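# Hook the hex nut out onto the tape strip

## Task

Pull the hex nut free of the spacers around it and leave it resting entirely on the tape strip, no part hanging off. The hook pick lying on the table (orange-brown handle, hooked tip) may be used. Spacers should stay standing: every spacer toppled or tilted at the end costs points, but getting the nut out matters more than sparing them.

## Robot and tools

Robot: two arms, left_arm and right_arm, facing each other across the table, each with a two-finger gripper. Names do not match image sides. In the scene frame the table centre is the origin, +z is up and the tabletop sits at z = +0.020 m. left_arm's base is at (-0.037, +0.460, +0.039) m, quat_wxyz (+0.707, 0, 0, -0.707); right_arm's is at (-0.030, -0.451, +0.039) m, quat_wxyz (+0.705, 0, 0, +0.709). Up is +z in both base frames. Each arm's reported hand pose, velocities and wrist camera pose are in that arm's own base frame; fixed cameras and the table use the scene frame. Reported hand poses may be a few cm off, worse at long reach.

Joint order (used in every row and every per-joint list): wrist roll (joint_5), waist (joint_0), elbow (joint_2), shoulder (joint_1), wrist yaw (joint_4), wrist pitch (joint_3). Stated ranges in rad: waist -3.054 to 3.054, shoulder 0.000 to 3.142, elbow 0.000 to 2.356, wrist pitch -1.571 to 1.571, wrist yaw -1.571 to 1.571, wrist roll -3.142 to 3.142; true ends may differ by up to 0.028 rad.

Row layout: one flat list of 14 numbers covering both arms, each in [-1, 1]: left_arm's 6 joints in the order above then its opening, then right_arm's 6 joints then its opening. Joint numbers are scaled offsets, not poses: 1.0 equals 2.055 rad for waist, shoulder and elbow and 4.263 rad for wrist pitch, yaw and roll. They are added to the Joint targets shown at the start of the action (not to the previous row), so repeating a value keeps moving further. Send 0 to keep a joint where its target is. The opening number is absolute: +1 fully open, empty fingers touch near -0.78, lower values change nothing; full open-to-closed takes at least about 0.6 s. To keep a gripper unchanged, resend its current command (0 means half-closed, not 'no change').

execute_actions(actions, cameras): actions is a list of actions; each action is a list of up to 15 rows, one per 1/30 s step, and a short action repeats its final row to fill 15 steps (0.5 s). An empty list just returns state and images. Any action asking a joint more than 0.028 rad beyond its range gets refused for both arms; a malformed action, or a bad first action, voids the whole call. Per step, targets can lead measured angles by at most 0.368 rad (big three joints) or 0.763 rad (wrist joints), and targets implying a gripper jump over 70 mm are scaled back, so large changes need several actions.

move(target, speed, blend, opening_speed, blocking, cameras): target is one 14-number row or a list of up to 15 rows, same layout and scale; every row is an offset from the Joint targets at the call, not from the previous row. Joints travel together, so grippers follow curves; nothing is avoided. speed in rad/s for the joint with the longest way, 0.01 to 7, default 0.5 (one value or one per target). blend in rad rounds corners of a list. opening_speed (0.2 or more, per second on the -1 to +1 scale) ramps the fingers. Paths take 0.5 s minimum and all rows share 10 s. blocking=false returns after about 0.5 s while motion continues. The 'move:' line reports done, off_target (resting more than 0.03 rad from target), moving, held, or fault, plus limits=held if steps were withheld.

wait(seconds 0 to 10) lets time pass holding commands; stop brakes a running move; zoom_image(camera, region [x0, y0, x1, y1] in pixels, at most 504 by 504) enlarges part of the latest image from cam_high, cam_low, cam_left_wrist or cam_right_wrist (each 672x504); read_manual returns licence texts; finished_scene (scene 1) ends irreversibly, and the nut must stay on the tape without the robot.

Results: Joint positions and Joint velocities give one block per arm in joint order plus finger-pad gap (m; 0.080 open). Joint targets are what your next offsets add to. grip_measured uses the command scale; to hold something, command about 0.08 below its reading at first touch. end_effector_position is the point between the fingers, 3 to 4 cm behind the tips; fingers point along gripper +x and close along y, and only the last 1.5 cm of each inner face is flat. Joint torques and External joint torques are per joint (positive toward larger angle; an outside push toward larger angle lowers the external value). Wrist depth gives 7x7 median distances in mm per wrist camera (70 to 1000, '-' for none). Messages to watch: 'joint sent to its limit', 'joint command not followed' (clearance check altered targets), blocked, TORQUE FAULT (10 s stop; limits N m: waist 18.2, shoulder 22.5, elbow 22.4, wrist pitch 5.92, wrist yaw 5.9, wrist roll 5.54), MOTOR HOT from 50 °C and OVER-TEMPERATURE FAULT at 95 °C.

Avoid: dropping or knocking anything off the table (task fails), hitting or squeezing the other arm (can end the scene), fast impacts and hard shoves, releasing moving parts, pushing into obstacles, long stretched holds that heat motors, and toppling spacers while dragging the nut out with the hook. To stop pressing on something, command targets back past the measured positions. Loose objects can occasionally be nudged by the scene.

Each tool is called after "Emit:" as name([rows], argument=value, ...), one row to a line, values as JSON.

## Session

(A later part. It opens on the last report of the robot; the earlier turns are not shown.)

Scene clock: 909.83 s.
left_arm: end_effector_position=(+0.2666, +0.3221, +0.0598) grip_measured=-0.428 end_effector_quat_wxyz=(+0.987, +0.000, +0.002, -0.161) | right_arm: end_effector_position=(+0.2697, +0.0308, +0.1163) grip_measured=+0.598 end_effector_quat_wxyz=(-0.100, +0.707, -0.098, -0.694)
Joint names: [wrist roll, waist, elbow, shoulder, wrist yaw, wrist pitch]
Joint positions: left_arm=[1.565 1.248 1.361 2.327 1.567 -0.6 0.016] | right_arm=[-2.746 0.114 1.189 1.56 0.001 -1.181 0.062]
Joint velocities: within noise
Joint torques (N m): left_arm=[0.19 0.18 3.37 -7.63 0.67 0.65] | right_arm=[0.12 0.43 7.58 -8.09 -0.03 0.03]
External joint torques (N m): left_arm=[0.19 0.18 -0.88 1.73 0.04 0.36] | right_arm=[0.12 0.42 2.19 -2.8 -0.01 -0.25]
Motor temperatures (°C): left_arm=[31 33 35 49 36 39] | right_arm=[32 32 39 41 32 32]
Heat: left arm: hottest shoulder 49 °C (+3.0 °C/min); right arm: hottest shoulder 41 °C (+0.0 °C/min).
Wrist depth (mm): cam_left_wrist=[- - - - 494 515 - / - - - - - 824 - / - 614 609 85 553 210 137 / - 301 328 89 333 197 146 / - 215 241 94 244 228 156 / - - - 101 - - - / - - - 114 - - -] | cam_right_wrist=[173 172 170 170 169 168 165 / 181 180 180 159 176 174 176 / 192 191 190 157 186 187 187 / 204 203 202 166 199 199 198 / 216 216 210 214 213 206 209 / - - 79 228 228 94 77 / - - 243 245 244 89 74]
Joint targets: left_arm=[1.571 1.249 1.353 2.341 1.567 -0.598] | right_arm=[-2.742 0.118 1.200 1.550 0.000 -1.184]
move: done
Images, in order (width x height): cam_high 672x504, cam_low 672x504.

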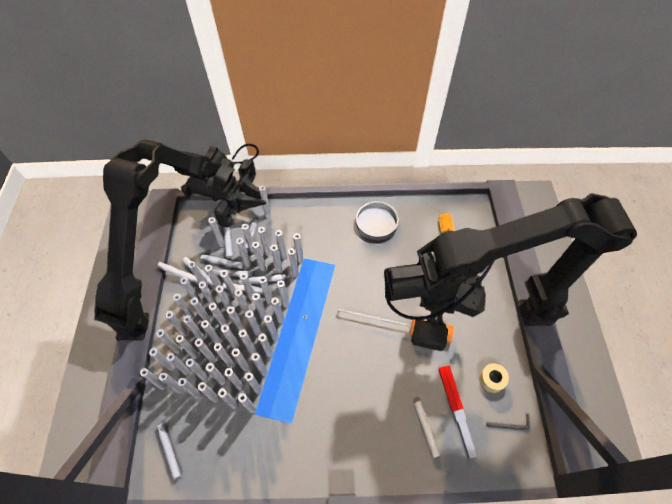

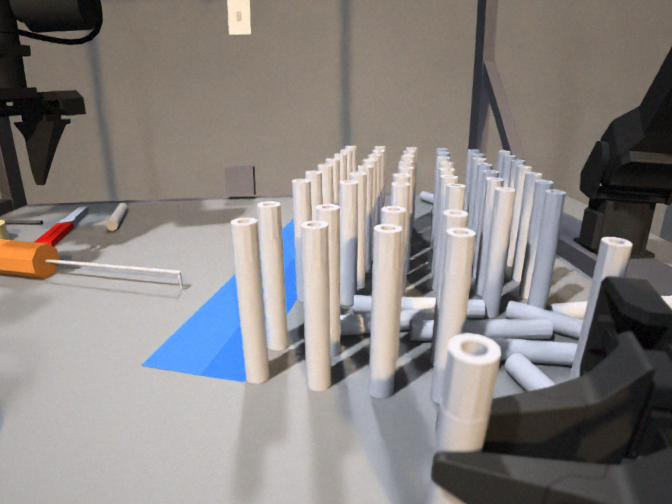

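Emit:
move(target=[0,0,0,0,0,0,-0.38,0,0,0,0,0,0,0.6], speed=0.1, opening_speed=0.2, cameras=["cam_low","cam_high"])

Emit:
zoom_image(camera="cam_low", region=[400, 310, 560, 504])

Scene clock: 914.60 s.
left_arm: end_effector_position=(+0.2666, +0.3221, +0.0598) grip_measured=-0.383 end_effector_quat_wxyz=(+0.987, +0.000, +0.002, -0.161) | right_arm: end_effector_position=(+0.2697, +0.0308, +0.1163) grip_measured=+0.598 end_effector_quat_wxyz=(-0.100, +0.707, -0.098, -0.694)
Joint names: [wrist roll, waist, elbow, shoulder, wrist yaw, wrist pitch]
Joint positions: left_arm=[1.565 1.248 1.361 2.327 1.567 -0.6 0.018] | right_arm=[-2.746 0.114 1.189 1.56 0.001 -1.181 0.062]
Joint velocities: within noise
Joint torques (N m): left_arm=[0.2 0.16 3.35 -7.58 0.67 0.65] | right_arm=[0.12 0.42 7.6 -8.11 -0.04 0.03]
External joint torques (N m): left_arm=[0.2 0.16 -0.98 1.92 0.04 0.34] | right_arm=[0.12 0.44 2.23 -2.81 -0.02 -0.24]
Motor temperatures (°C): left_arm=[31 33 35 49 36 39] | right_arm=[32 32 39 41 32 32]
Heat: left arm: hottest shoulder 49 °C (+1.0 °C/min); right arm: hottest shoulder 41 °C (+0.0 °C/min).
Wrist depth (mm): cam_left_wrist=[- - - - 493 515 - / - - - - - 820 - / - 615 521 84 555 210 137 / - 301 330 89 333 197 146 / - 215 241 93 228 228 155 / - - - 101 - - - / - - - 116 - - -] | cam_right_wrist=[172 172 170 170 170 168 164 / 182 180 180 159 176 174 177 / 191 191 191 157 186 188 187 / 204 203 202 167 200 199 198 / 217 215 209 213 212 206 210 / - - 79 229 229 94 77 / - - 244 244 244 89 74]
Joint targets: left_arm=[1.571 1.249 1.353 2.341 1.567 -0.598] | right_arm=[-2.742 0.118 1.200 1.550 0.000 -1.184]
move: done
Images, in order (width x height): cam_high 672x504, cam_low 672x504.

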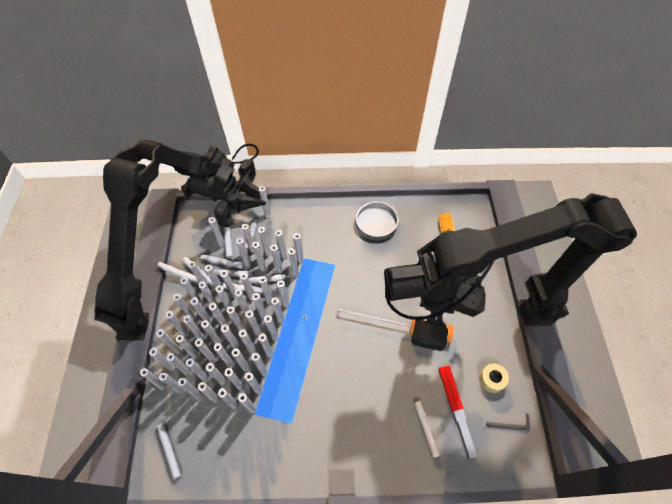

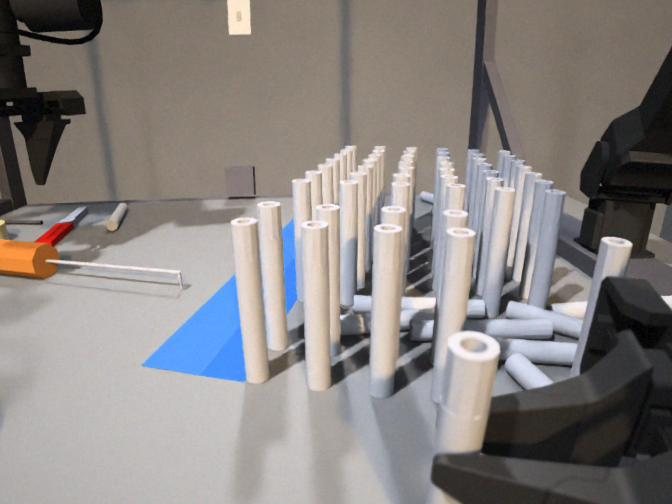

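Scaled by 2.598 from the camera's 672x504 image, which has a finer 960x720 frame.

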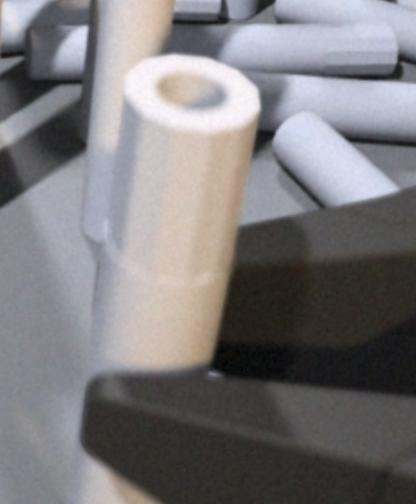

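Emit:
move(target=[0,0,0,0,0,0,-0.2,0,0,0,0,0,0,0.6], speed=0.1, opening_speed=0.3, cameras=["cam_low","cam_high"])

Emit:
zoom_image(camera="cam_low", region=[400, 310, 560, 504])

Scene clock: 918.30 s.
left_arm: end_effector_position=(+0.2666, +0.3221, +0.0598) grip_measured=-0.203 end_effector_quat_wxyz=(+0.987, +0.000, +0.002, -0.161) | right_arm: end_effector_position=(+0.2697, +0.0308, +0.1163) grip_measured=+0.598 end_effector_quat_wxyz=(-0.100, +0.707, -0.098, -0.694)
Joint names: [wrist roll, waist, elbow, shoulder, wrist yaw, wrist pitch]
Joint positions: left_arm=[1.565 1.248 1.361 2.327 1.567 -0.6 0.026] | right_arm=[-2.746 0.114 1.189 1.56 0.001 -1.181 0.062]
Joint velocities: within noise
Joint torques (N m): left_arm=[0.18 0.22 3.33 -7.55 0.69 0.65] | right_arm=[0.12 0.42 7.59 -8.09 -0.04 0.03]
External joint torques (N m): left_arm=[0.18 0.22 -0.95 1.84 0.06 0.35] | right_arm=[0.12 0.41 2.19 -2.82 -0.01 -0.27]
Motor temperatures (°C): left_arm=[31 33 35 49 36 39] | right_arm=[32 32 39 41 32 32]
Heat: left arm: hottest shoulder 49 °C (+0.0 °C/min); right arm: hottest shoulder 41 °C (+0.0 °C/min).
Wrist depth (mm): cam_left_wrist=[- - - - 496 517 - / - - - - - 818 - / - 613 524 84 534 209 137 / - 303 331 88 333 197 146 / - 216 99 95 102 229 156 / - - - 104 78 - - / - - - 129 129 - -] | cam_right_wrist=[172 171 171 170 169 168 164 / 181 180 180 159 177 174 177 / 192 191 191 157 186 188 187 / 204 203 202 167 199 199 198 / 217 216 210 214 213 207 209 / - - 79 229 227 94 77 / - - 243 245 243 89 73]
Joint targets: left_arm=[1.571 1.249 1.353 2.341 1.567 -0.598] | right_arm=[-2.742 0.118 1.200 1.550 0.000 -1.184]
move: done
Images, in order (width x height): cam_high 672x504, cam_low 672x504.

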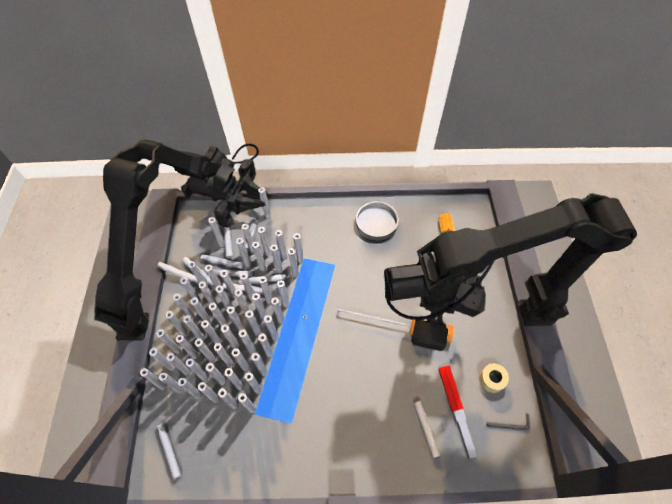

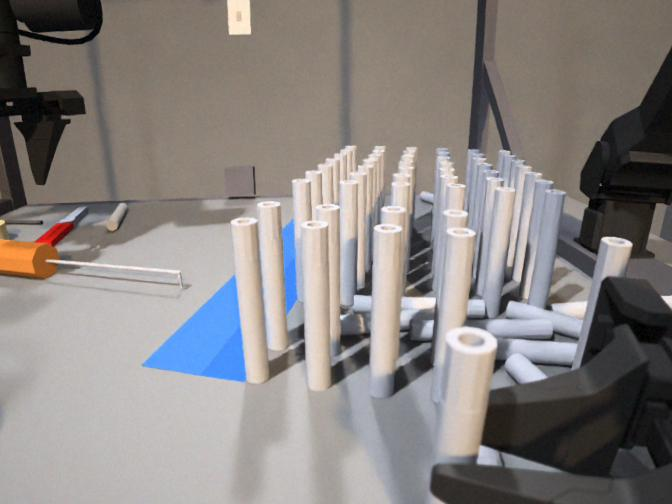

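Scaled by 2.598 from the camera's 672x504 image, which has a finer 960x720 frame.

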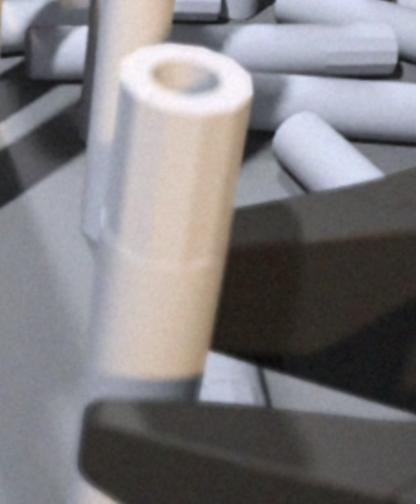

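Emit:
move([
  [0,0,0,0,0,0,0.3,0,0,0,0,0,0,0.6],
  [0,0.070,0,0,0,0,0.3,0,0,0,0,0,0,0.6],
], speed=0.15, opening_speed=0.4, cameras=["cam_low","cam_high","cam_left_wrist"])

Scene clock: 941.33 s.
left_arm: end_effector_position=(+0.2168, +0.3575, +0.0598) grip_measured=+0.297 end_effector_quat_wxyz=(+0.996, -0.001, +0.002, -0.088) | right_arm: end_effector_position=(+0.2697, +0.0308, +0.1163) grip_measured=+0.598 end_effector_quat_wxyz=(-0.100, +0.707, -0.098, -0.694)
Joint names: [wrist roll, waist, elbow, shoulder, wrist yaw, wrist pitch]
Joint positions: left_arm=[1.565 1.394 1.361 2.327 1.567 -0.6 0.048] | right_arm=[-2.746 0.114 1.189 1.56 0.001 -1.181 0.062]
Joint velocities: within noise
Joint torques (N m): left_arm=[0.19 0.01 3.34 -7.57 0.68 0.64] | right_arm=[0.12 0.43 7.61 -8.09 -0.04 0.03]
External joint torques (N m): left_arm=[0.18 0.01 -0.94 1.83 0.05 0.34] | right_arm=[0.12 0.43 2.24 -2.75 -0.02 -0.22]
Motor temperatures (°C): left_arm=[31 32 35 48 36 39] | right_arm=[32 32 39 41 32 32]
Heat: left arm: hottest shoulder 48 °C (-1.0 °C/min); right arm: hottest shoulder 41 °C (+0.0 °C/min).
Wrist depth (mm): cam_left_wrist=[- - - - - 500 - / - - - - - 794 822 / - - 703 586 464 465 185 / - - 303 332 282 281 193 / - - 201 226 157 244 203 / - - 137 172 165 - - / - - 116 139 139 - -] | cam_right_wrist=[172 171 171 170 169 168 164 / 181 181 180 159 177 174 176 / 192 191 191 157 186 187 187 / 203 203 202 167 199 198 198 / 217 216 210 213 212 206 210 / - - 79 229 228 94 77 / - - 242 244 243 89 74]
Joint targets: left_arm=[1.571 1.393 1.353 2.341 1.567 -0.598] | right_arm=[-2.742 0.118 1.200 1.550 0.000 -1.184]
move: done
Images, in order (width x height): cam_high 672x504, cam_low 672x504, cam_left_wrist 672x504.

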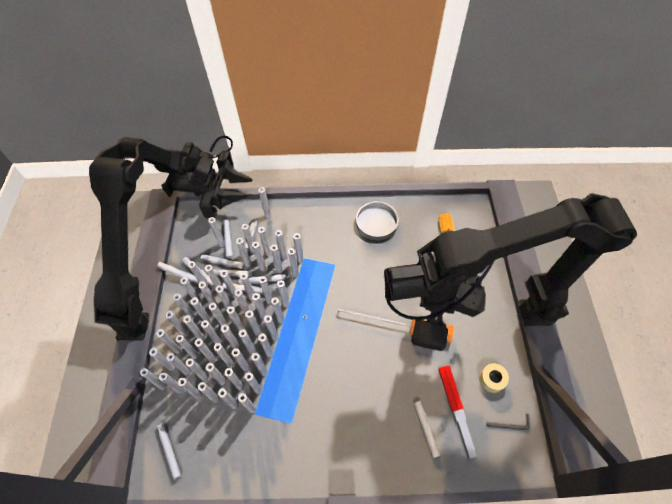

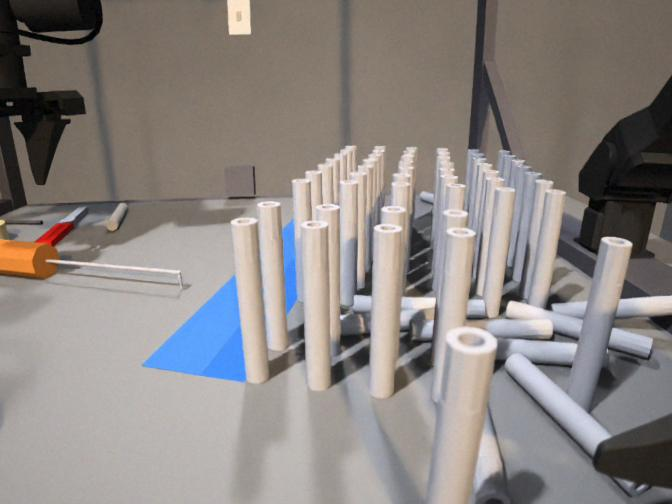

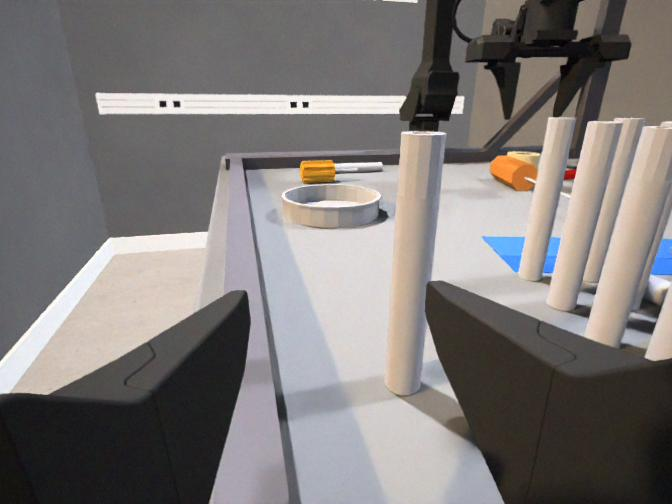

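Emit:
zoom_image(camera="cam_high", region=[150, 180, 310, 300])

Emit:
zoom_image(camera="cam_low", region=[420, 230, 672, 504])

Scaled by 3.150 from the camera's 672x504 image, which has a finer 960x720 frame.

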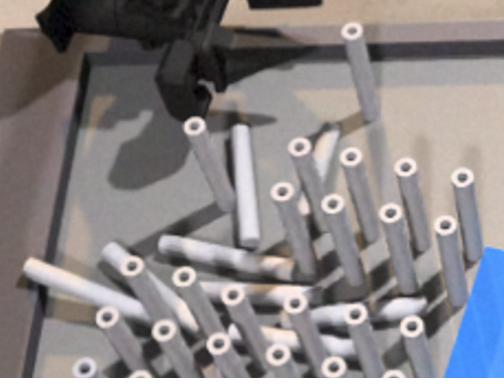

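Scaled by 1.839 from the camera's 672x504 image, which has a finer 960x720 frame.

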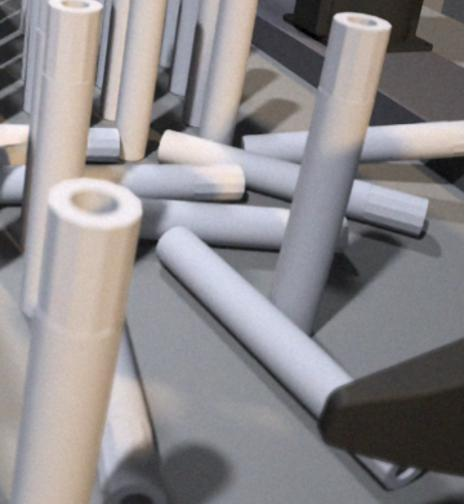

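Emit:
move([
  [0,0,0.3139,-0.1898,0,-0.2233,0.3,0,0,0,0,0,0,0.6],
  [-0.5283,-0.2024,0.1231,-0.2720,-0.3676,-0.1870,0.3,0,0,0,0,0,0,0.6],
], speed=[0.5,1.0], blend=0.05, cameras=["cam_low","cam_high","cam_left_wrist"])

Scene clock: 1000.17 s.
left_arm: end_effector_position=(+0.1844, +0.2733, +0.1570) grip_measured=+0.298 end_effector_quat_wxyz=(-0.476, +0.523, -0.481, -0.519) | right_arm: end_effector_position=(+0.2697, +0.0308, +0.1163) grip_measured=+0.598 end_effector_quat_wxyz=(-0.100, +0.707, -0.098, -0.694)
Joint names: [wrist roll, waist, elbow, shoulder, wrist yaw, wrist pitch]
Joint positions: left_arm=[-0.675 0.979 1.617 1.799 0.004 -1.397 0.048] | right_arm=[-2.746 0.114 1.189 1.56 0.001 -1.181 0.062]
Joint velocities: within noise
Joint torques (N m): left_arm=[-0.21 -0.16 4.55 -8.72 -0.21 0.66] | right_arm=[0.12 0.43 7.59 -8.1 -0.04 0.03]
External joint torques (N m): left_arm=[-0.21 -0.16 -1.04 -1.41 -0.18 0.35] | right_arm=[0.12 0.43 2.2 -2.76 -0.02 -0.23]
Motor temperatures (°C): left_arm=[30 32 35 50 36 39] | right_arm=[32 32 39 41 32 32]
Heat: left arm: hottest shoulder 50 °C (+2.0 °C/min); right arm: hottest shoulder 41 °C (+0.0 °C/min). Fold the left arm in close to its base, or ease its load, before you think long.
Wrist depth (mm): cam_left_wrist=[197 198 200 201 203 206 208 / 207 211 213 215 218 217 220 / 210 226 228 229 229 237 160 / 222 244 246 242 249 254 260 / 238 255 257 248 94 269 278 / - - 266 285 268 - - / - - 256 283 316 - -] | cam_right_wrist=[172 172 171 170 169 168 165 / 181 180 180 159 176 174 176 / 192 191 190 157 187 187 187 / 203 203 202 167 199 200 198 / 216 216 209 213 212 206 209 / - - 79 229 226 94 77 / - - 242 245 244 89 74]
Joint targets: left_arm=[-0.681 0.977 1.606 1.782 0.000 -1.395] | right_arm=[-2.742 0.118 1.200 1.550 0.000 -1.184]
MOTOR HOT: the shoulder of the left arm reports 50 °C; the controller stops that arm at 95 °C. To cool a motor, set the load down, stop pushing, or move to a pose that needs little force.
move: done
Images, in order (width x height): cam_high 672x504, cam_low 672x504, cam_left_wrist 672x504.

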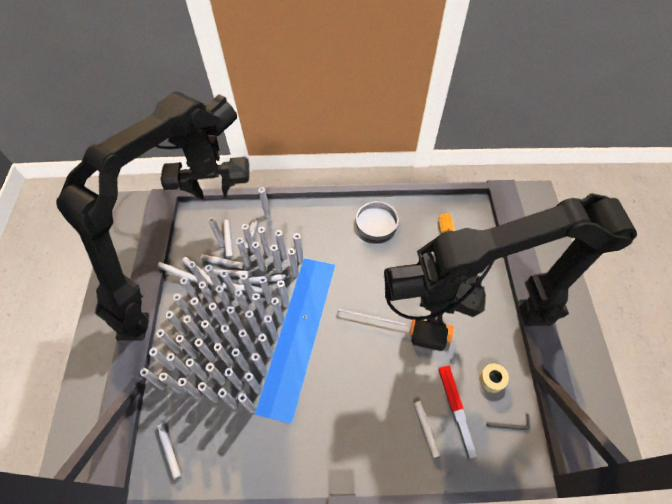

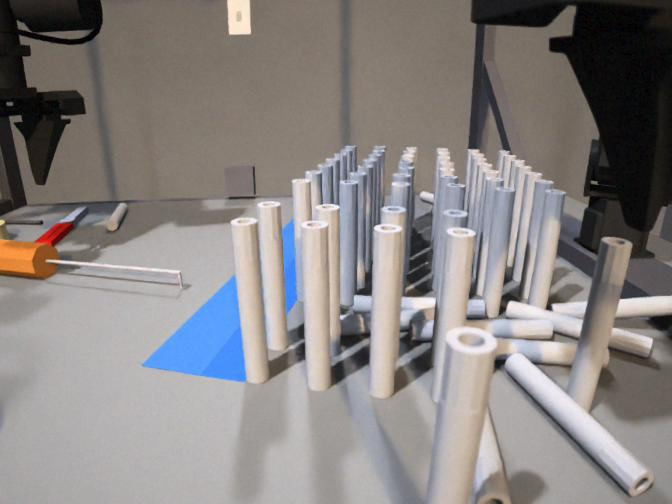

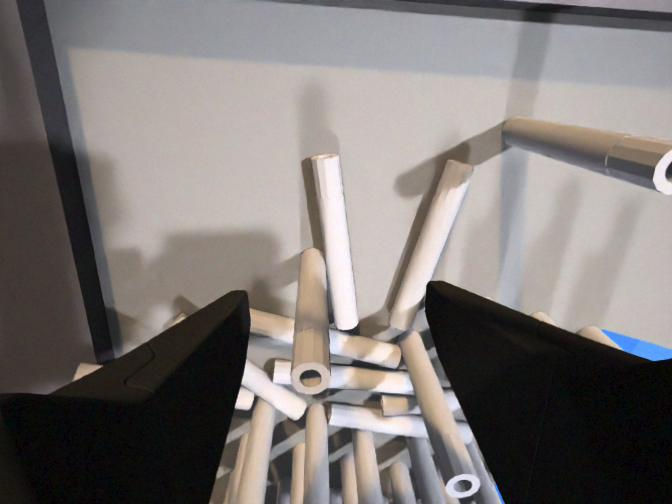

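Emit:
move(target=[-0.0127,-0.0044,-0.1134,-0.0024,0,0.0556,0.1,0,0,0,0,0,0,0.6], speed=0.4, cameras=["cam_left_wrist"])

Scene clock: 1030.30 s.
left_arm: end_effector_position=(+0.1852, +0.2695, +0.1000) grip_measured=+0.103 end_effector_quat_wxyz=(-0.467, +0.533, -0.466, -0.530) | right_arm: end_effector_position=(+0.2697, +0.0308, +0.1163) grip_measured=+0.598 end_effector_quat_wxyz=(-0.100, +0.707, -0.098, -0.694)
Joint names: [wrist roll, waist, elbow, shoulder, wrist yaw, wrist pitch]
Joint positions: left_arm=[-0.73 0.971 1.383 1.794 0.004 -1.16 0.04] | right_arm=[-2.746 0.114 1.189 1.56 0.001 -1.181 0.062]
Joint velocities: within noise
Joint torques (N m): left_arm=[-0.21 -0.15 4.53 -8.56 -0.21 0.67] | right_arm=[0.12 0.46 7.6 -8.09 -0.03 0.03]
External joint torques (N m): left_arm=[-0.21 -0.16 -1.04 -1.38 -0.17 0.32] | right_arm=[0.12 0.49 2.22 -2.79 -0.03 -0.24]
Motor temperatures (°C): left_arm=[30 32 35 50 35 39] | right_arm=[32 32 39 40 32 32]
Heat: left arm: hottest shoulder 50 °C (+2.0 °C/min); right arm: hottest shoulder 40 °C (-1.0 °C/min). Fold the left arm in close to its base, or ease its load, before you think long.
Wrist depth (mm): cam_left_wrist=[149 149 151 154 154 156 157 / 158 160 161 162 164 167 167 / 168 170 172 171 176 175 152 / 181 183 185 183 186 192 194 / 195 194 193 185 101 205 211 / - - 91 198 82 - - / - - - 218 229 - -] | cam_right_wrist=[172 172 170 170 170 169 165 / 181 180 180 159 177 174 177 / 192 191 191 158 186 187 186 / 204 203 202 166 200 198 197 / 217 215 209 214 212 206 209 / - - 79 228 227 94 77 / - - 242 245 243 89 74]
Joint targets: left_arm=[-0.735 0.968 1.373 1.777 0.001 -1.159] | right_arm=[-2.742 0.118 1.200 1.550 0.000 -1.184]
MOTOR HOT: still on. The shoulder of the left arm reports 50 °C.
move: done
Images, in order (width x height): cam_left_wrist 672x504.

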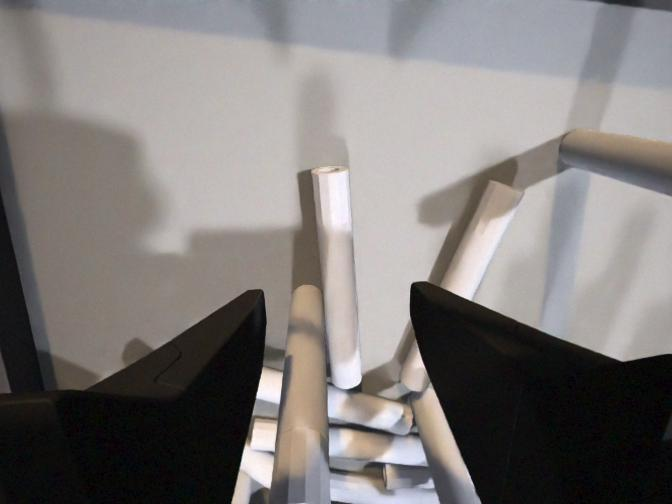

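Emit:
move(target=[-0.0023,0.0114,-0.0307,0.0496,0,0.0333,0.0,0,0,0,0,0,0,0.6], speed=0.2, cameras=["cam_left_wrist","cam_low"])

Scene clock: 1052.90 s.
left_arm: end_effector_position=(+0.1864, +0.2826, +0.0612) grip_measured=+0.003 end_effector_quat_wxyz=(-0.460, +0.539, -0.457, -0.537) | right_arm: end_effector_position=(+0.2697, +0.0308, +0.1163) grip_measured=+0.598 end_effector_quat_wxyz=(-0.100, +0.707, -0.098, -0.694)
Joint names: [wrist roll, waist, elbow, shoulder, wrist yaw, wrist pitch]
Joint positions: left_arm=[-0.74 0.99 1.319 1.868 0.004 -1.018 0.035] | right_arm=[-2.746 0.114 1.189 1.56 0.001 -1.181 0.062]
Joint velocities: within noise
Joint torques (N m): left_arm=[-0.22 0.24 4.32 -6.07 -0.21 0.67] | right_arm=[0.11 0.42 7.58 -8.12 -0.04 0.04]
External joint torques (N m): left_arm=[-0.23 0.23 -1.07 1.54 -0.17 0.34] | right_arm=[0.11 0.4 2.19 -2.78 -0.01 -0.23]
Motor temperatures (°C): left_arm=[30 32 36 51 35 39] | right_arm=[32 32 39 40 32 32]
Heat: left arm: hottest shoulder 51 °C (+2.0 °C/min); right arm: hottest shoulder 40 °C (-1.0 °C/min). Fold the left arm in close to its base, or ease its load, before you think long.
Wrist depth (mm): cam_left_wrist=[114 115 116 118 119 119 122 / 122 122 124 125 127 128 131 / 132 131 134 134 137 138 136 / 142 141 143 138 146 145 151 / 150 150 99 152 106 157 162 / - - 94 152 77 - - / - - - 173 181 - -] | cam_right_wrist=[172 172 170 170 169 169 164 / 182 180 180 159 177 174 176 / 192 191 191 157 186 187 187 / 204 203 201 167 199 199 198 / 217 216 210 214 213 206 209 / - - 79 229 228 94 77 / - - 242 246 243 89 74]
Joint targets: left_arm=[-0.745 0.992 1.310 1.879 0.001 -1.016] | right_arm=[-2.742 0.118 1.200 1.550 0.000 -1.184]
MOTOR HOT: still on. The shoulder of the left arm reports 51 °C.
move: done
Images, in order (width x height): cam_low 672x504, cam_left_wrist 672x504.

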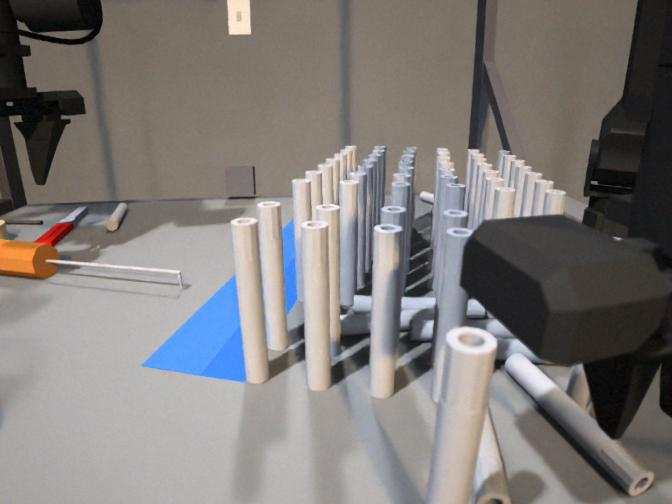

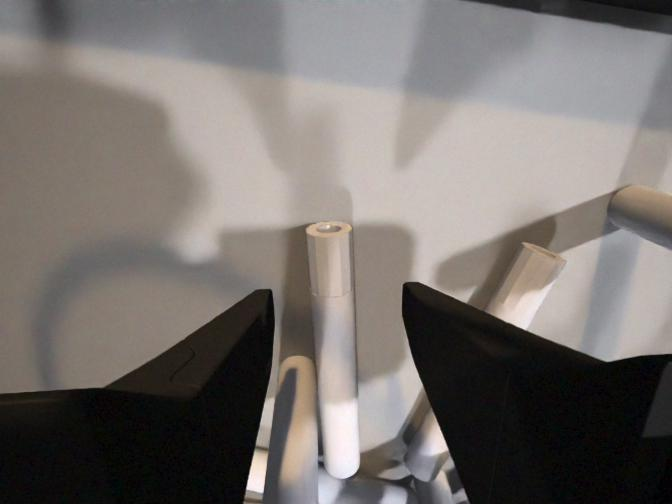

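Emit:
move(target=[0.0117,0.0321,-0.0511,-0.0710,0.0319,0.0216,0.0,0,0,0,0,0,0,0.6], speed=0.2, cameras=["cam_left_wrist","cam_low"])

Scene clock: 1098.40 s.
left_arm: end_effector_position=(+0.1811, +0.2792, +0.0749) grip_measured=+0.003 end_effector_quat_wxyz=(-0.499, +0.580, -0.405, -0.501) | right_arm: end_effector_position=(+0.2697, +0.0308, +0.1163) grip_measured=+0.598 end_effector_quat_wxyz=(-0.100, +0.707, -0.098, -0.694)
Joint names: [wrist roll, waist, elbow, shoulder, wrist yaw, wrist pitch]
Joint positions: left_arm=[-0.701 1.056 1.215 1.749 0.134 -0.926 0.035] | right_arm=[-2.746 0.114 1.189 1.56 0.001 -1.181 0.062]
Joint velocities: within noise
Joint torques (N m): left_arm=[0.17 0.18 4.51 -8.17 0.12 0.88] | right_arm=[0.11 0.44 7.58 -8.09 -0.03 0.03]
External joint torques (N m): left_arm=[0.16 0.18 -1.09 -1.25 0.07 0.36] | right_arm=[0.11 0.45 2.25 -2.84 -0.02 -0.23]
Motor temperatures (°C): left_arm=[30 32 35 50 35 38] | right_arm=[32 32 39 40 32 32]
Heat: left arm: hottest shoulder 50 °C (+0.0 °C/min); right arm: hottest shoulder 40 °C (+0.0 °C/min). Fold the left arm in close to its base, or ease its load, before you think long.
Wrist depth (mm): cam_left_wrist=[117 120 126 132 139 146 153 / 123 127 134 140 148 157 166 / 132 136 143 149 160 167 172 / 140 145 153 159 169 183 194 / 149 153 99 172 - 199 214 / - - 125 189 77 - - / - - 115 192 185 - -] | cam_right_wrist=[172 172 170 170 170 168 165 / 181 180 180 158 176 174 176 / 192 192 191 157 186 188 187 / 204 203 202 166 199 199 198 / 217 216 210 213 212 206 211 / - - 79 229 227 94 77 / - - 243 244 243 89 73]
Joint targets: left_arm=[-0.695 1.058 1.205 1.733 0.136 -0.925] | right_arm=[-2.742 0.118 1.200 1.550 0.000 -1.184]
MOTOR HOT: still on. The shoulder of the left arm reports 50 °C.
move: done
Images, in order (width x height): cam_low 672x504, cam_left_wrist 672x504.

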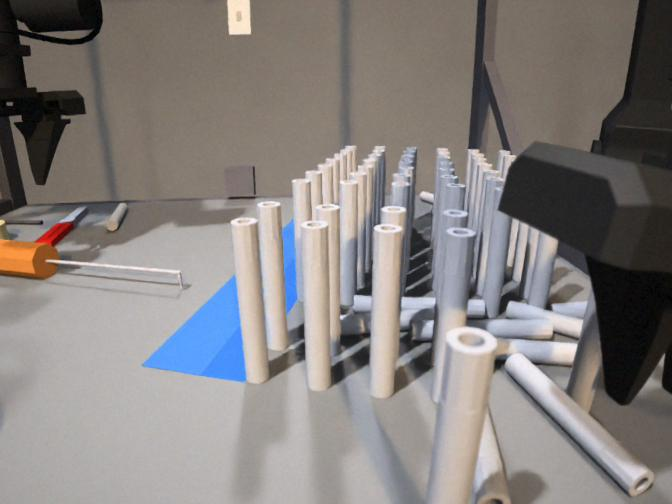

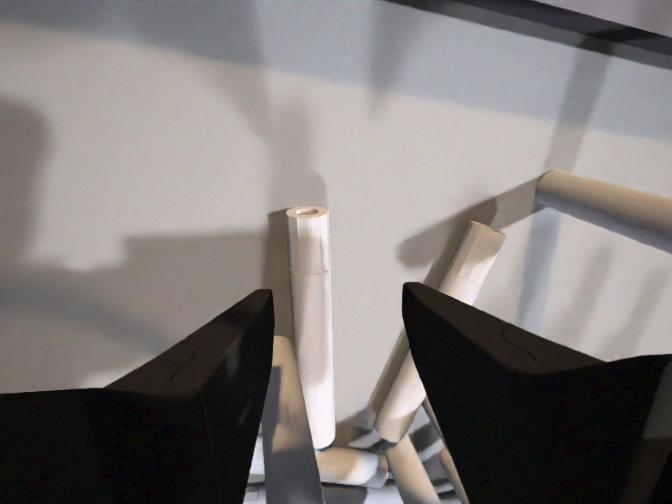

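Emit:
move(target=[0,0,-0.0380,0.0299,0,0.0279,0.0,0,0,0,0,0,0,0.6], speed=0.15, cameras=["cam_left_wrist","cam_low","cam_high"])

Scene clock: 1105.37 s.
left_arm: end_effector_position=(+0.1813, +0.2794, +0.0463) grip_measured=+0.003 end_effector_quat_wxyz=(-0.501, +0.580, -0.403, -0.501) | right_arm: end_effector_position=(+0.2697, +0.0308, +0.1163) grip_measured=+0.598 end_effector_quat_wxyz=(-0.100, +0.707, -0.098, -0.694)
Joint names: [wrist roll, waist, elbow, shoulder, wrist yaw, wrist pitch]
Joint positions: left_arm=[-0.701 1.056 1.136 1.784 0.135 -0.807 0.035] | right_arm=[-2.746 0.114 1.189 1.56 0.001 -1.181 0.062]
Joint velocities: within noise
Joint torques (N m): left_arm=[0.18 0.22 4.4 -5.52 0.11 0.88] | right_arm=[0.11 0.44 7.57 -8.13 -0.04 0.03]
External joint torques (N m): left_arm=[0.17 0.23 -0.96 1.4 0.06 0.37] | right_arm=[0.12 0.44 2.18 -2.79 -0.03 -0.23]
Motor temperatures (°C): left_arm=[30 32 35 50 35 38] | right_arm=[32 32 39 40 32 32]
Heat: left arm: hottest shoulder 50 °C (+0.0 °C/min); right arm: hottest shoulder 40 °C (+0.0 °C/min). Fold the left arm in close to its base, or ease its load, before you think long.
Wrist depth (mm): cam_left_wrist=[- 97 101 106 112 118 124 / - 102 107 113 119 126 134 / - 109 115 121 128 136 142 / 113 115 123 125 138 143 157 / 119 123 100 133 106 160 173 / - - 125 138 82 - - / - - 115 147 167 - -] | cam_right_wrist=[172 172 171 170 169 168 164 / 182 180 180 159 177 174 177 / 192 191 190 157 186 187 186 / 203 203 203 167 199 200 198 / 217 215 210 214 213 206 210 / - - 79 230 228 94 77 / - - 242 244 242 89 73]
Joint targets: left_arm=[-0.695 1.058 1.126 1.795 0.136 -0.806] | right_arm=[-2.742 0.118 1.200 1.550 0.000 -1.184]
MOTOR HOT: still on. The shoulder of the left arm reports 50 °C.
move: done
Images, in order (width x height): cam_high 672x504, cam_low 672x504, cam_left_wrist 672x504.

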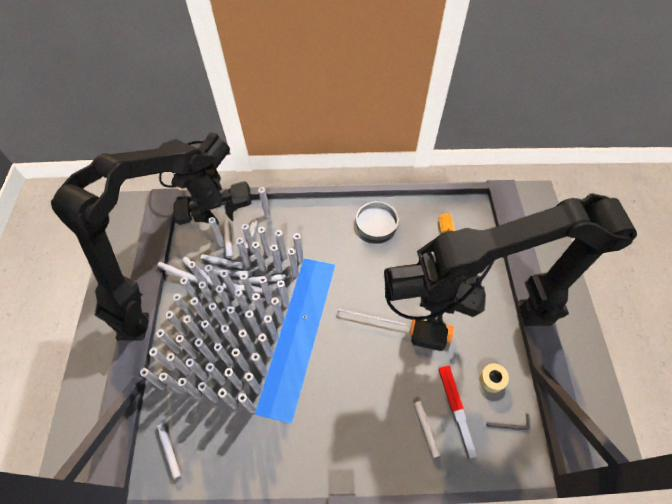

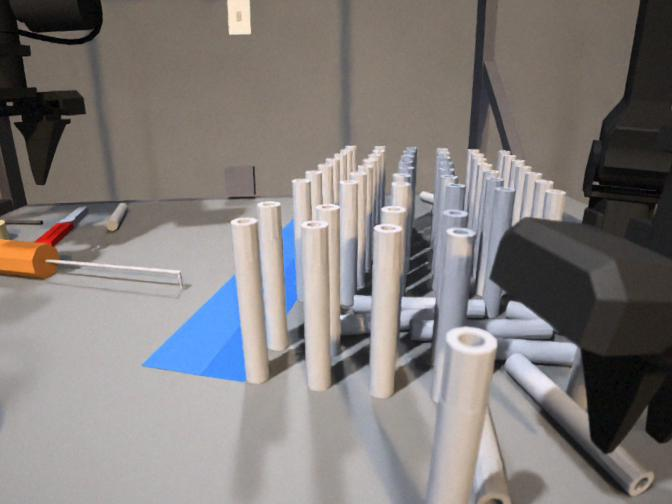

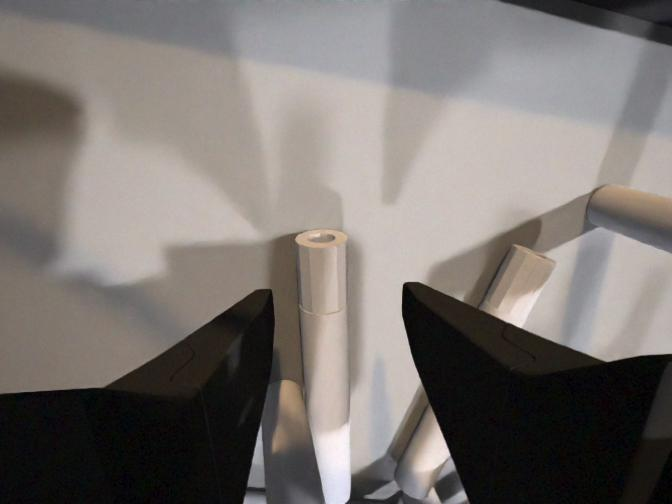

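Emit:
move(target=[0,0,-0.0234,0.0180,0,0.0192,-0.1,0,0,0,0,0,0,0.6], speed=0.1, opening_speed=0.3, cameras=["cam_left_wrist","cam_low"])

Scene clock: 1112.47 s.
left_arm: end_effector_position=(+0.1814, +0.2793, +0.0254) grip_measured=-0.097 end_effector_quat_wxyz=(-0.500, +0.580, -0.403, -0.501) | right_arm: end_effector_position=(+0.2697, +0.0308, +0.1163) grip_measured=+0.598 end_effector_quat_wxyz=(-0.100, +0.707, -0.098, -0.694)
Joint names: [wrist roll, waist, elbow, shoulder, wrist yaw, wrist pitch]
Joint positions: left_arm=[-0.701 1.056 1.089 1.819 0.135 -0.726 0.031] | right_arm=[-2.746 0.114 1.189 1.56 0.001 -1.181 0.062]
Joint velocities: within noise
Joint torques (N m): left_arm=[0.17 0.24 3.99 -5.49 0.1 0.91] | right_arm=[0.12 0.42 7.59 -8.12 -0.03 0.03]
External joint torques (N m): left_arm=[0.16 0.24 -1.08 1.48 0.06 0.44] | right_arm=[0.12 0.44 2.27 -2.88 -0.03 -0.23]
Motor temperatures (°C): left_arm=[30 32 35 49 35 39] | right_arm=[32 32 39 40 32 32]
Heat: left arm: hottest shoulder 49 °C (-2.0 °C/min); right arm: hottest shoulder 40 °C (+0.0 °C/min). Fold the left arm in close to its base, or ease its load, before you think long.
Wrist depth (mm): cam_left_wrist=[- 80 82 87 92 98 104 / - 84 89 95 98 104 110 / - 91 94 100 106 110 120 / - 96 101 105 114 121 128 / 99 102 104 101 98 123 142 / - - - 124 84 - - / - - 115 116 145 - -] | cam_right_wrist=[172 171 170 170 169 168 164 / 182 181 180 159 177 174 177 / 192 191 190 157 186 187 186 / 203 202 202 167 199 199 197 / 217 216 210 214 213 207 210 / - - 79 229 227 94 77 / - - 243 244 244 89 74]
Joint targets: left_arm=[-0.695 1.058 1.078 1.831 0.137 -0.724] | right_arm=[-2.742 0.118 1.200 1.550 0.000 -1.184]
MOTOR HOT: still on. The shoulder of the left arm reports 49 °C.
move: done
Images, in order (width x height): cam_low 672x504, cam_left_wrist 672x504.

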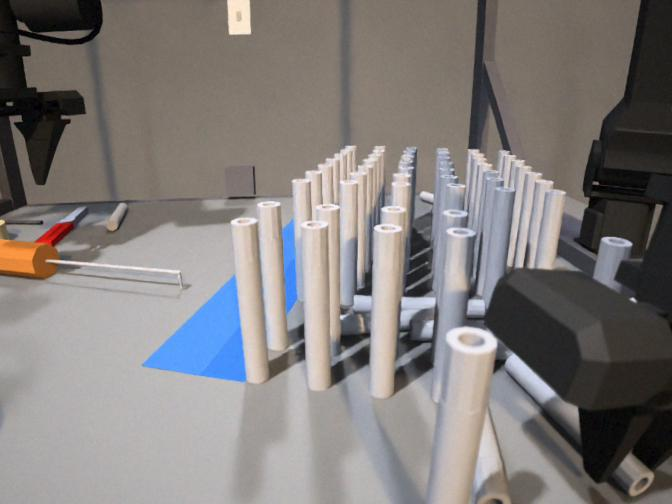

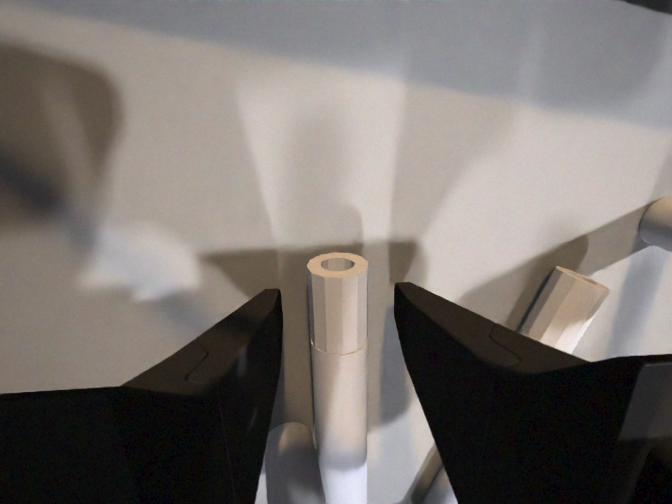

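Emit:
move(target=[0,0,0,0,0,0,-0.6,0,0,0,0,0,0,0.6], speed=0.1, opening_speed=0.35, cameras=["cam_left_wrist","cam_low"])

Scene clock: 1140.17 s.
left_arm: end_effector_position=(+0.1811, +0.2794, +0.0251) grip_measured=-0.499 end_effector_quat_wxyz=(-0.500, +0.580, -0.403, -0.501) | right_arm: end_effector_position=(+0.2697, +0.0308, +0.1163) grip_measured=+0.598 end_effector_quat_wxyz=(-0.100, +0.707, -0.098, -0.694)
Joint names: [wrist roll, waist, elbow, shoulder, wrist yaw, wrist pitch]
Joint positions: left_arm=[-0.701 1.056 1.089 1.819 0.135 -0.725 0.013] | right_arm=[-2.746 0.114 1.189 1.56 0.001 -1.181 0.062]
Joint velocities: within noise
Joint torques (N m): left_arm=[0.17 0.22 4.13 -5.55 0.09 0.87] | right_arm=[0.11 0.43 7.59 -8.1 -0.04 0.03]
External joint torques (N m): left_arm=[0.16 0.27 -1.09 1.49 0.04 0.34] | right_arm=[0.11 0.44 2.2 -2.81 -0.03 -0.24]
Motor temperatures (°C): left_arm=[30 32 35 49 35 38] | right_arm=[32 32 39 40 32 32]
Heat: left arm: hottest shoulder 49 °C (-1.0 °C/min); right arm: hottest shoulder 40 °C (+0.0 °C/min). Fold the left arm in close to its base, or ease its load, before you think long.
Wrist depth (mm): cam_left_wrist=[- 80 83 87 92 98 104 / - 84 88 95 98 104 110 / - 91 94 99 106 109 120 / - 96 101 105 114 121 128 / 99 102 106 96 118 124 142 / - - - 95 - - - / - - - 114 - - -] | cam_right_wrist=[172 172 171 170 169 169 164 / 182 180 180 159 176 174 177 / 192 192 190 157 186 188 187 / 203 203 202 166 199 198 198 / 217 215 210 214 213 206 210 / - - 79 230 228 94 77 / - - 242 245 243 89 73]
Joint targets: left_arm=[-0.695 1.058 1.079 1.831 0.136 -0.724] | right_arm=[-2.742 0.118 1.200 1.550 0.000 -1.184]
MOTOR HOT: still on. The shoulder of the left arm reports 49 °C.
move: done
Images, in order (width x height): cam_low 672x504, cam_left_wrist 672x504.

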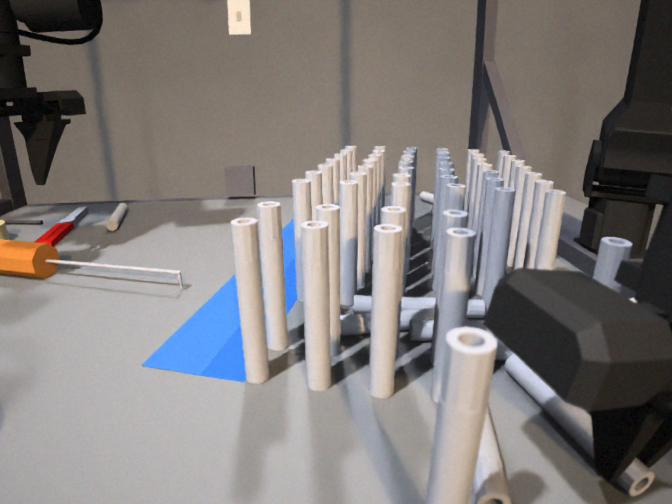

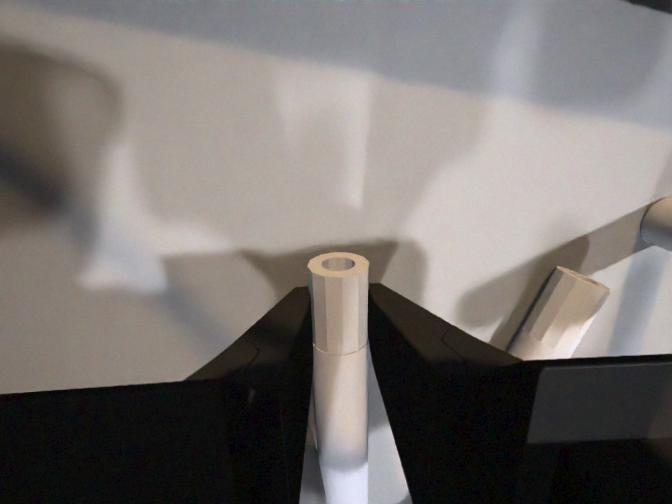

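Emit:
move([
  [-0.0063,-0.0122,0.0696,-0.0321,-0.0005,-0.0389,-0.6,0,0,0,0,0,0,0.6],
  [-0.0077,-0.0209,0.3430,0.0236,-0.0319,-0.1740,-0.6,0,0,0,0,0,0,0.6],
], speed=[0.15,0.4], cameras=["cam_left_wrist","cam_low","cam_high"])

Scene clock: 1175.50 s.
left_arm: end_effector_position=(+0.1839, +0.2963, +0.1729) grip_measured=-0.499 end_effector_quat_wxyz=(-0.459, +0.541, -0.453, -0.539) | right_arm: end_effector_position=(+0.2697, +0.0308, +0.1163) grip_measured=+0.598 end_effector_quat_wxyz=(-0.100, +0.707, -0.098, -0.694)
Joint names: [wrist roll, waist, elbow, shoulder, wrist yaw, wrist pitch]
Joint positions: left_arm=[-0.722 1.017 1.768 1.869 0.004 -1.464 0.013] | right_arm=[-2.746 0.114 1.189 1.56 0.001 -1.181 0.062]
Joint velocities: within noise
Joint torques (N m): left_arm=[-0.22 -0.18 7.6 -6.39 -0.2 0.42] | right_arm=[0.12 0.43 7.6 -8.1 -0.04 0.03]
External joint torques (N m): left_arm=[-0.22 -0.16 2.05 1.34 -0.17 0.07] | right_arm=[0.12 0.43 2.22 -2.73 -0.02 -0.22]
Motor temperatures (°C): left_arm=[30 32 35 48 35 38] | right_arm=[32 32 39 40 32 32]
Heat: left arm: hottest shoulder 48 °C (-1.0 °C/min); right arm: hottest shoulder 40 °C (+0.0 °C/min).
Wrist depth (mm): cam_left_wrist=[196 211 197 200 206 216 226 / 209 224 227 230 233 235 238 / 221 240 243 247 248 246 255 / 236 257 261 260 265 273 274 / 253 276 273 96 281 294 299 / - - - 110 - - - / - - - 117 - - -] | cam_right_wrist=[172 171 170 169 169 169 164 / 181 180 180 159 176 174 177 / 192 191 190 157 186 187 187 / 204 203 202 167 198 199 198 / 217 216 210 213 213 205 210 / - - 79 228 227 94 77 / - - 243 245 244 89 74]
Joint targets: left_arm=[-0.728 1.015 1.783 1.880 0.000 -1.465] | right_arm=[-2.742 0.118 1.200 1.550 0.000 -1.184]
MOTOR HOT: cleared for the motors of the left arm.
move: done
Images, in order (width x height): cam_high 672x504, cam_low 672x504, cam_left_wrist 672x504.

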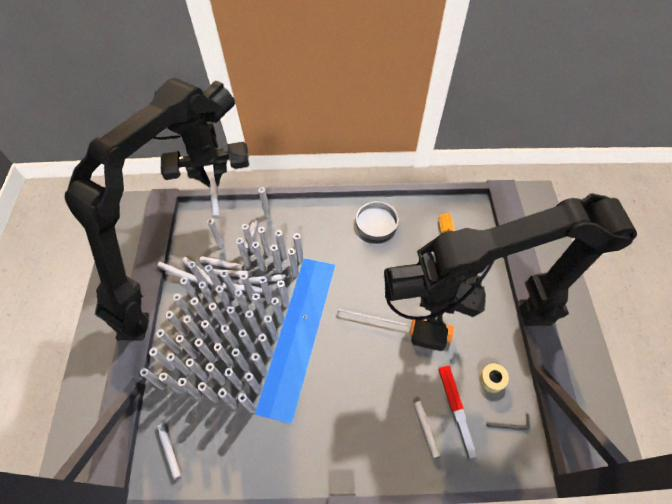

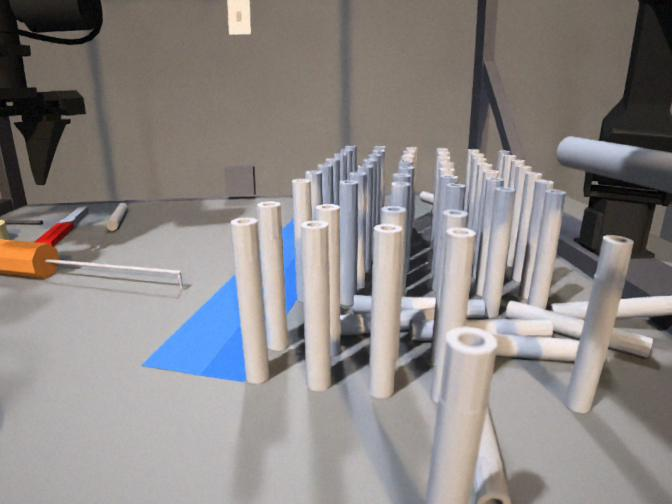

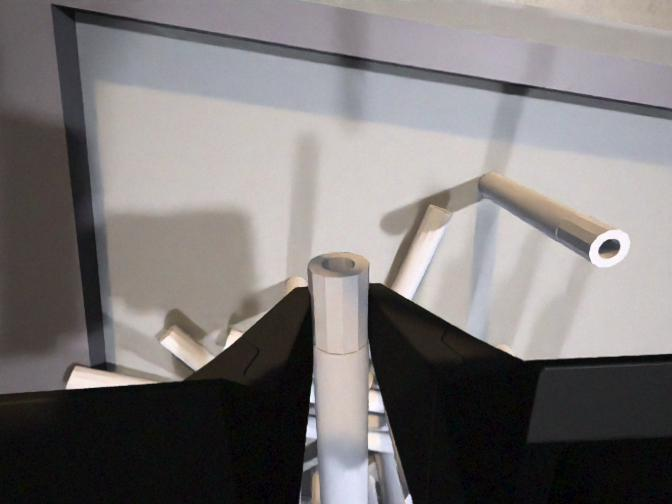

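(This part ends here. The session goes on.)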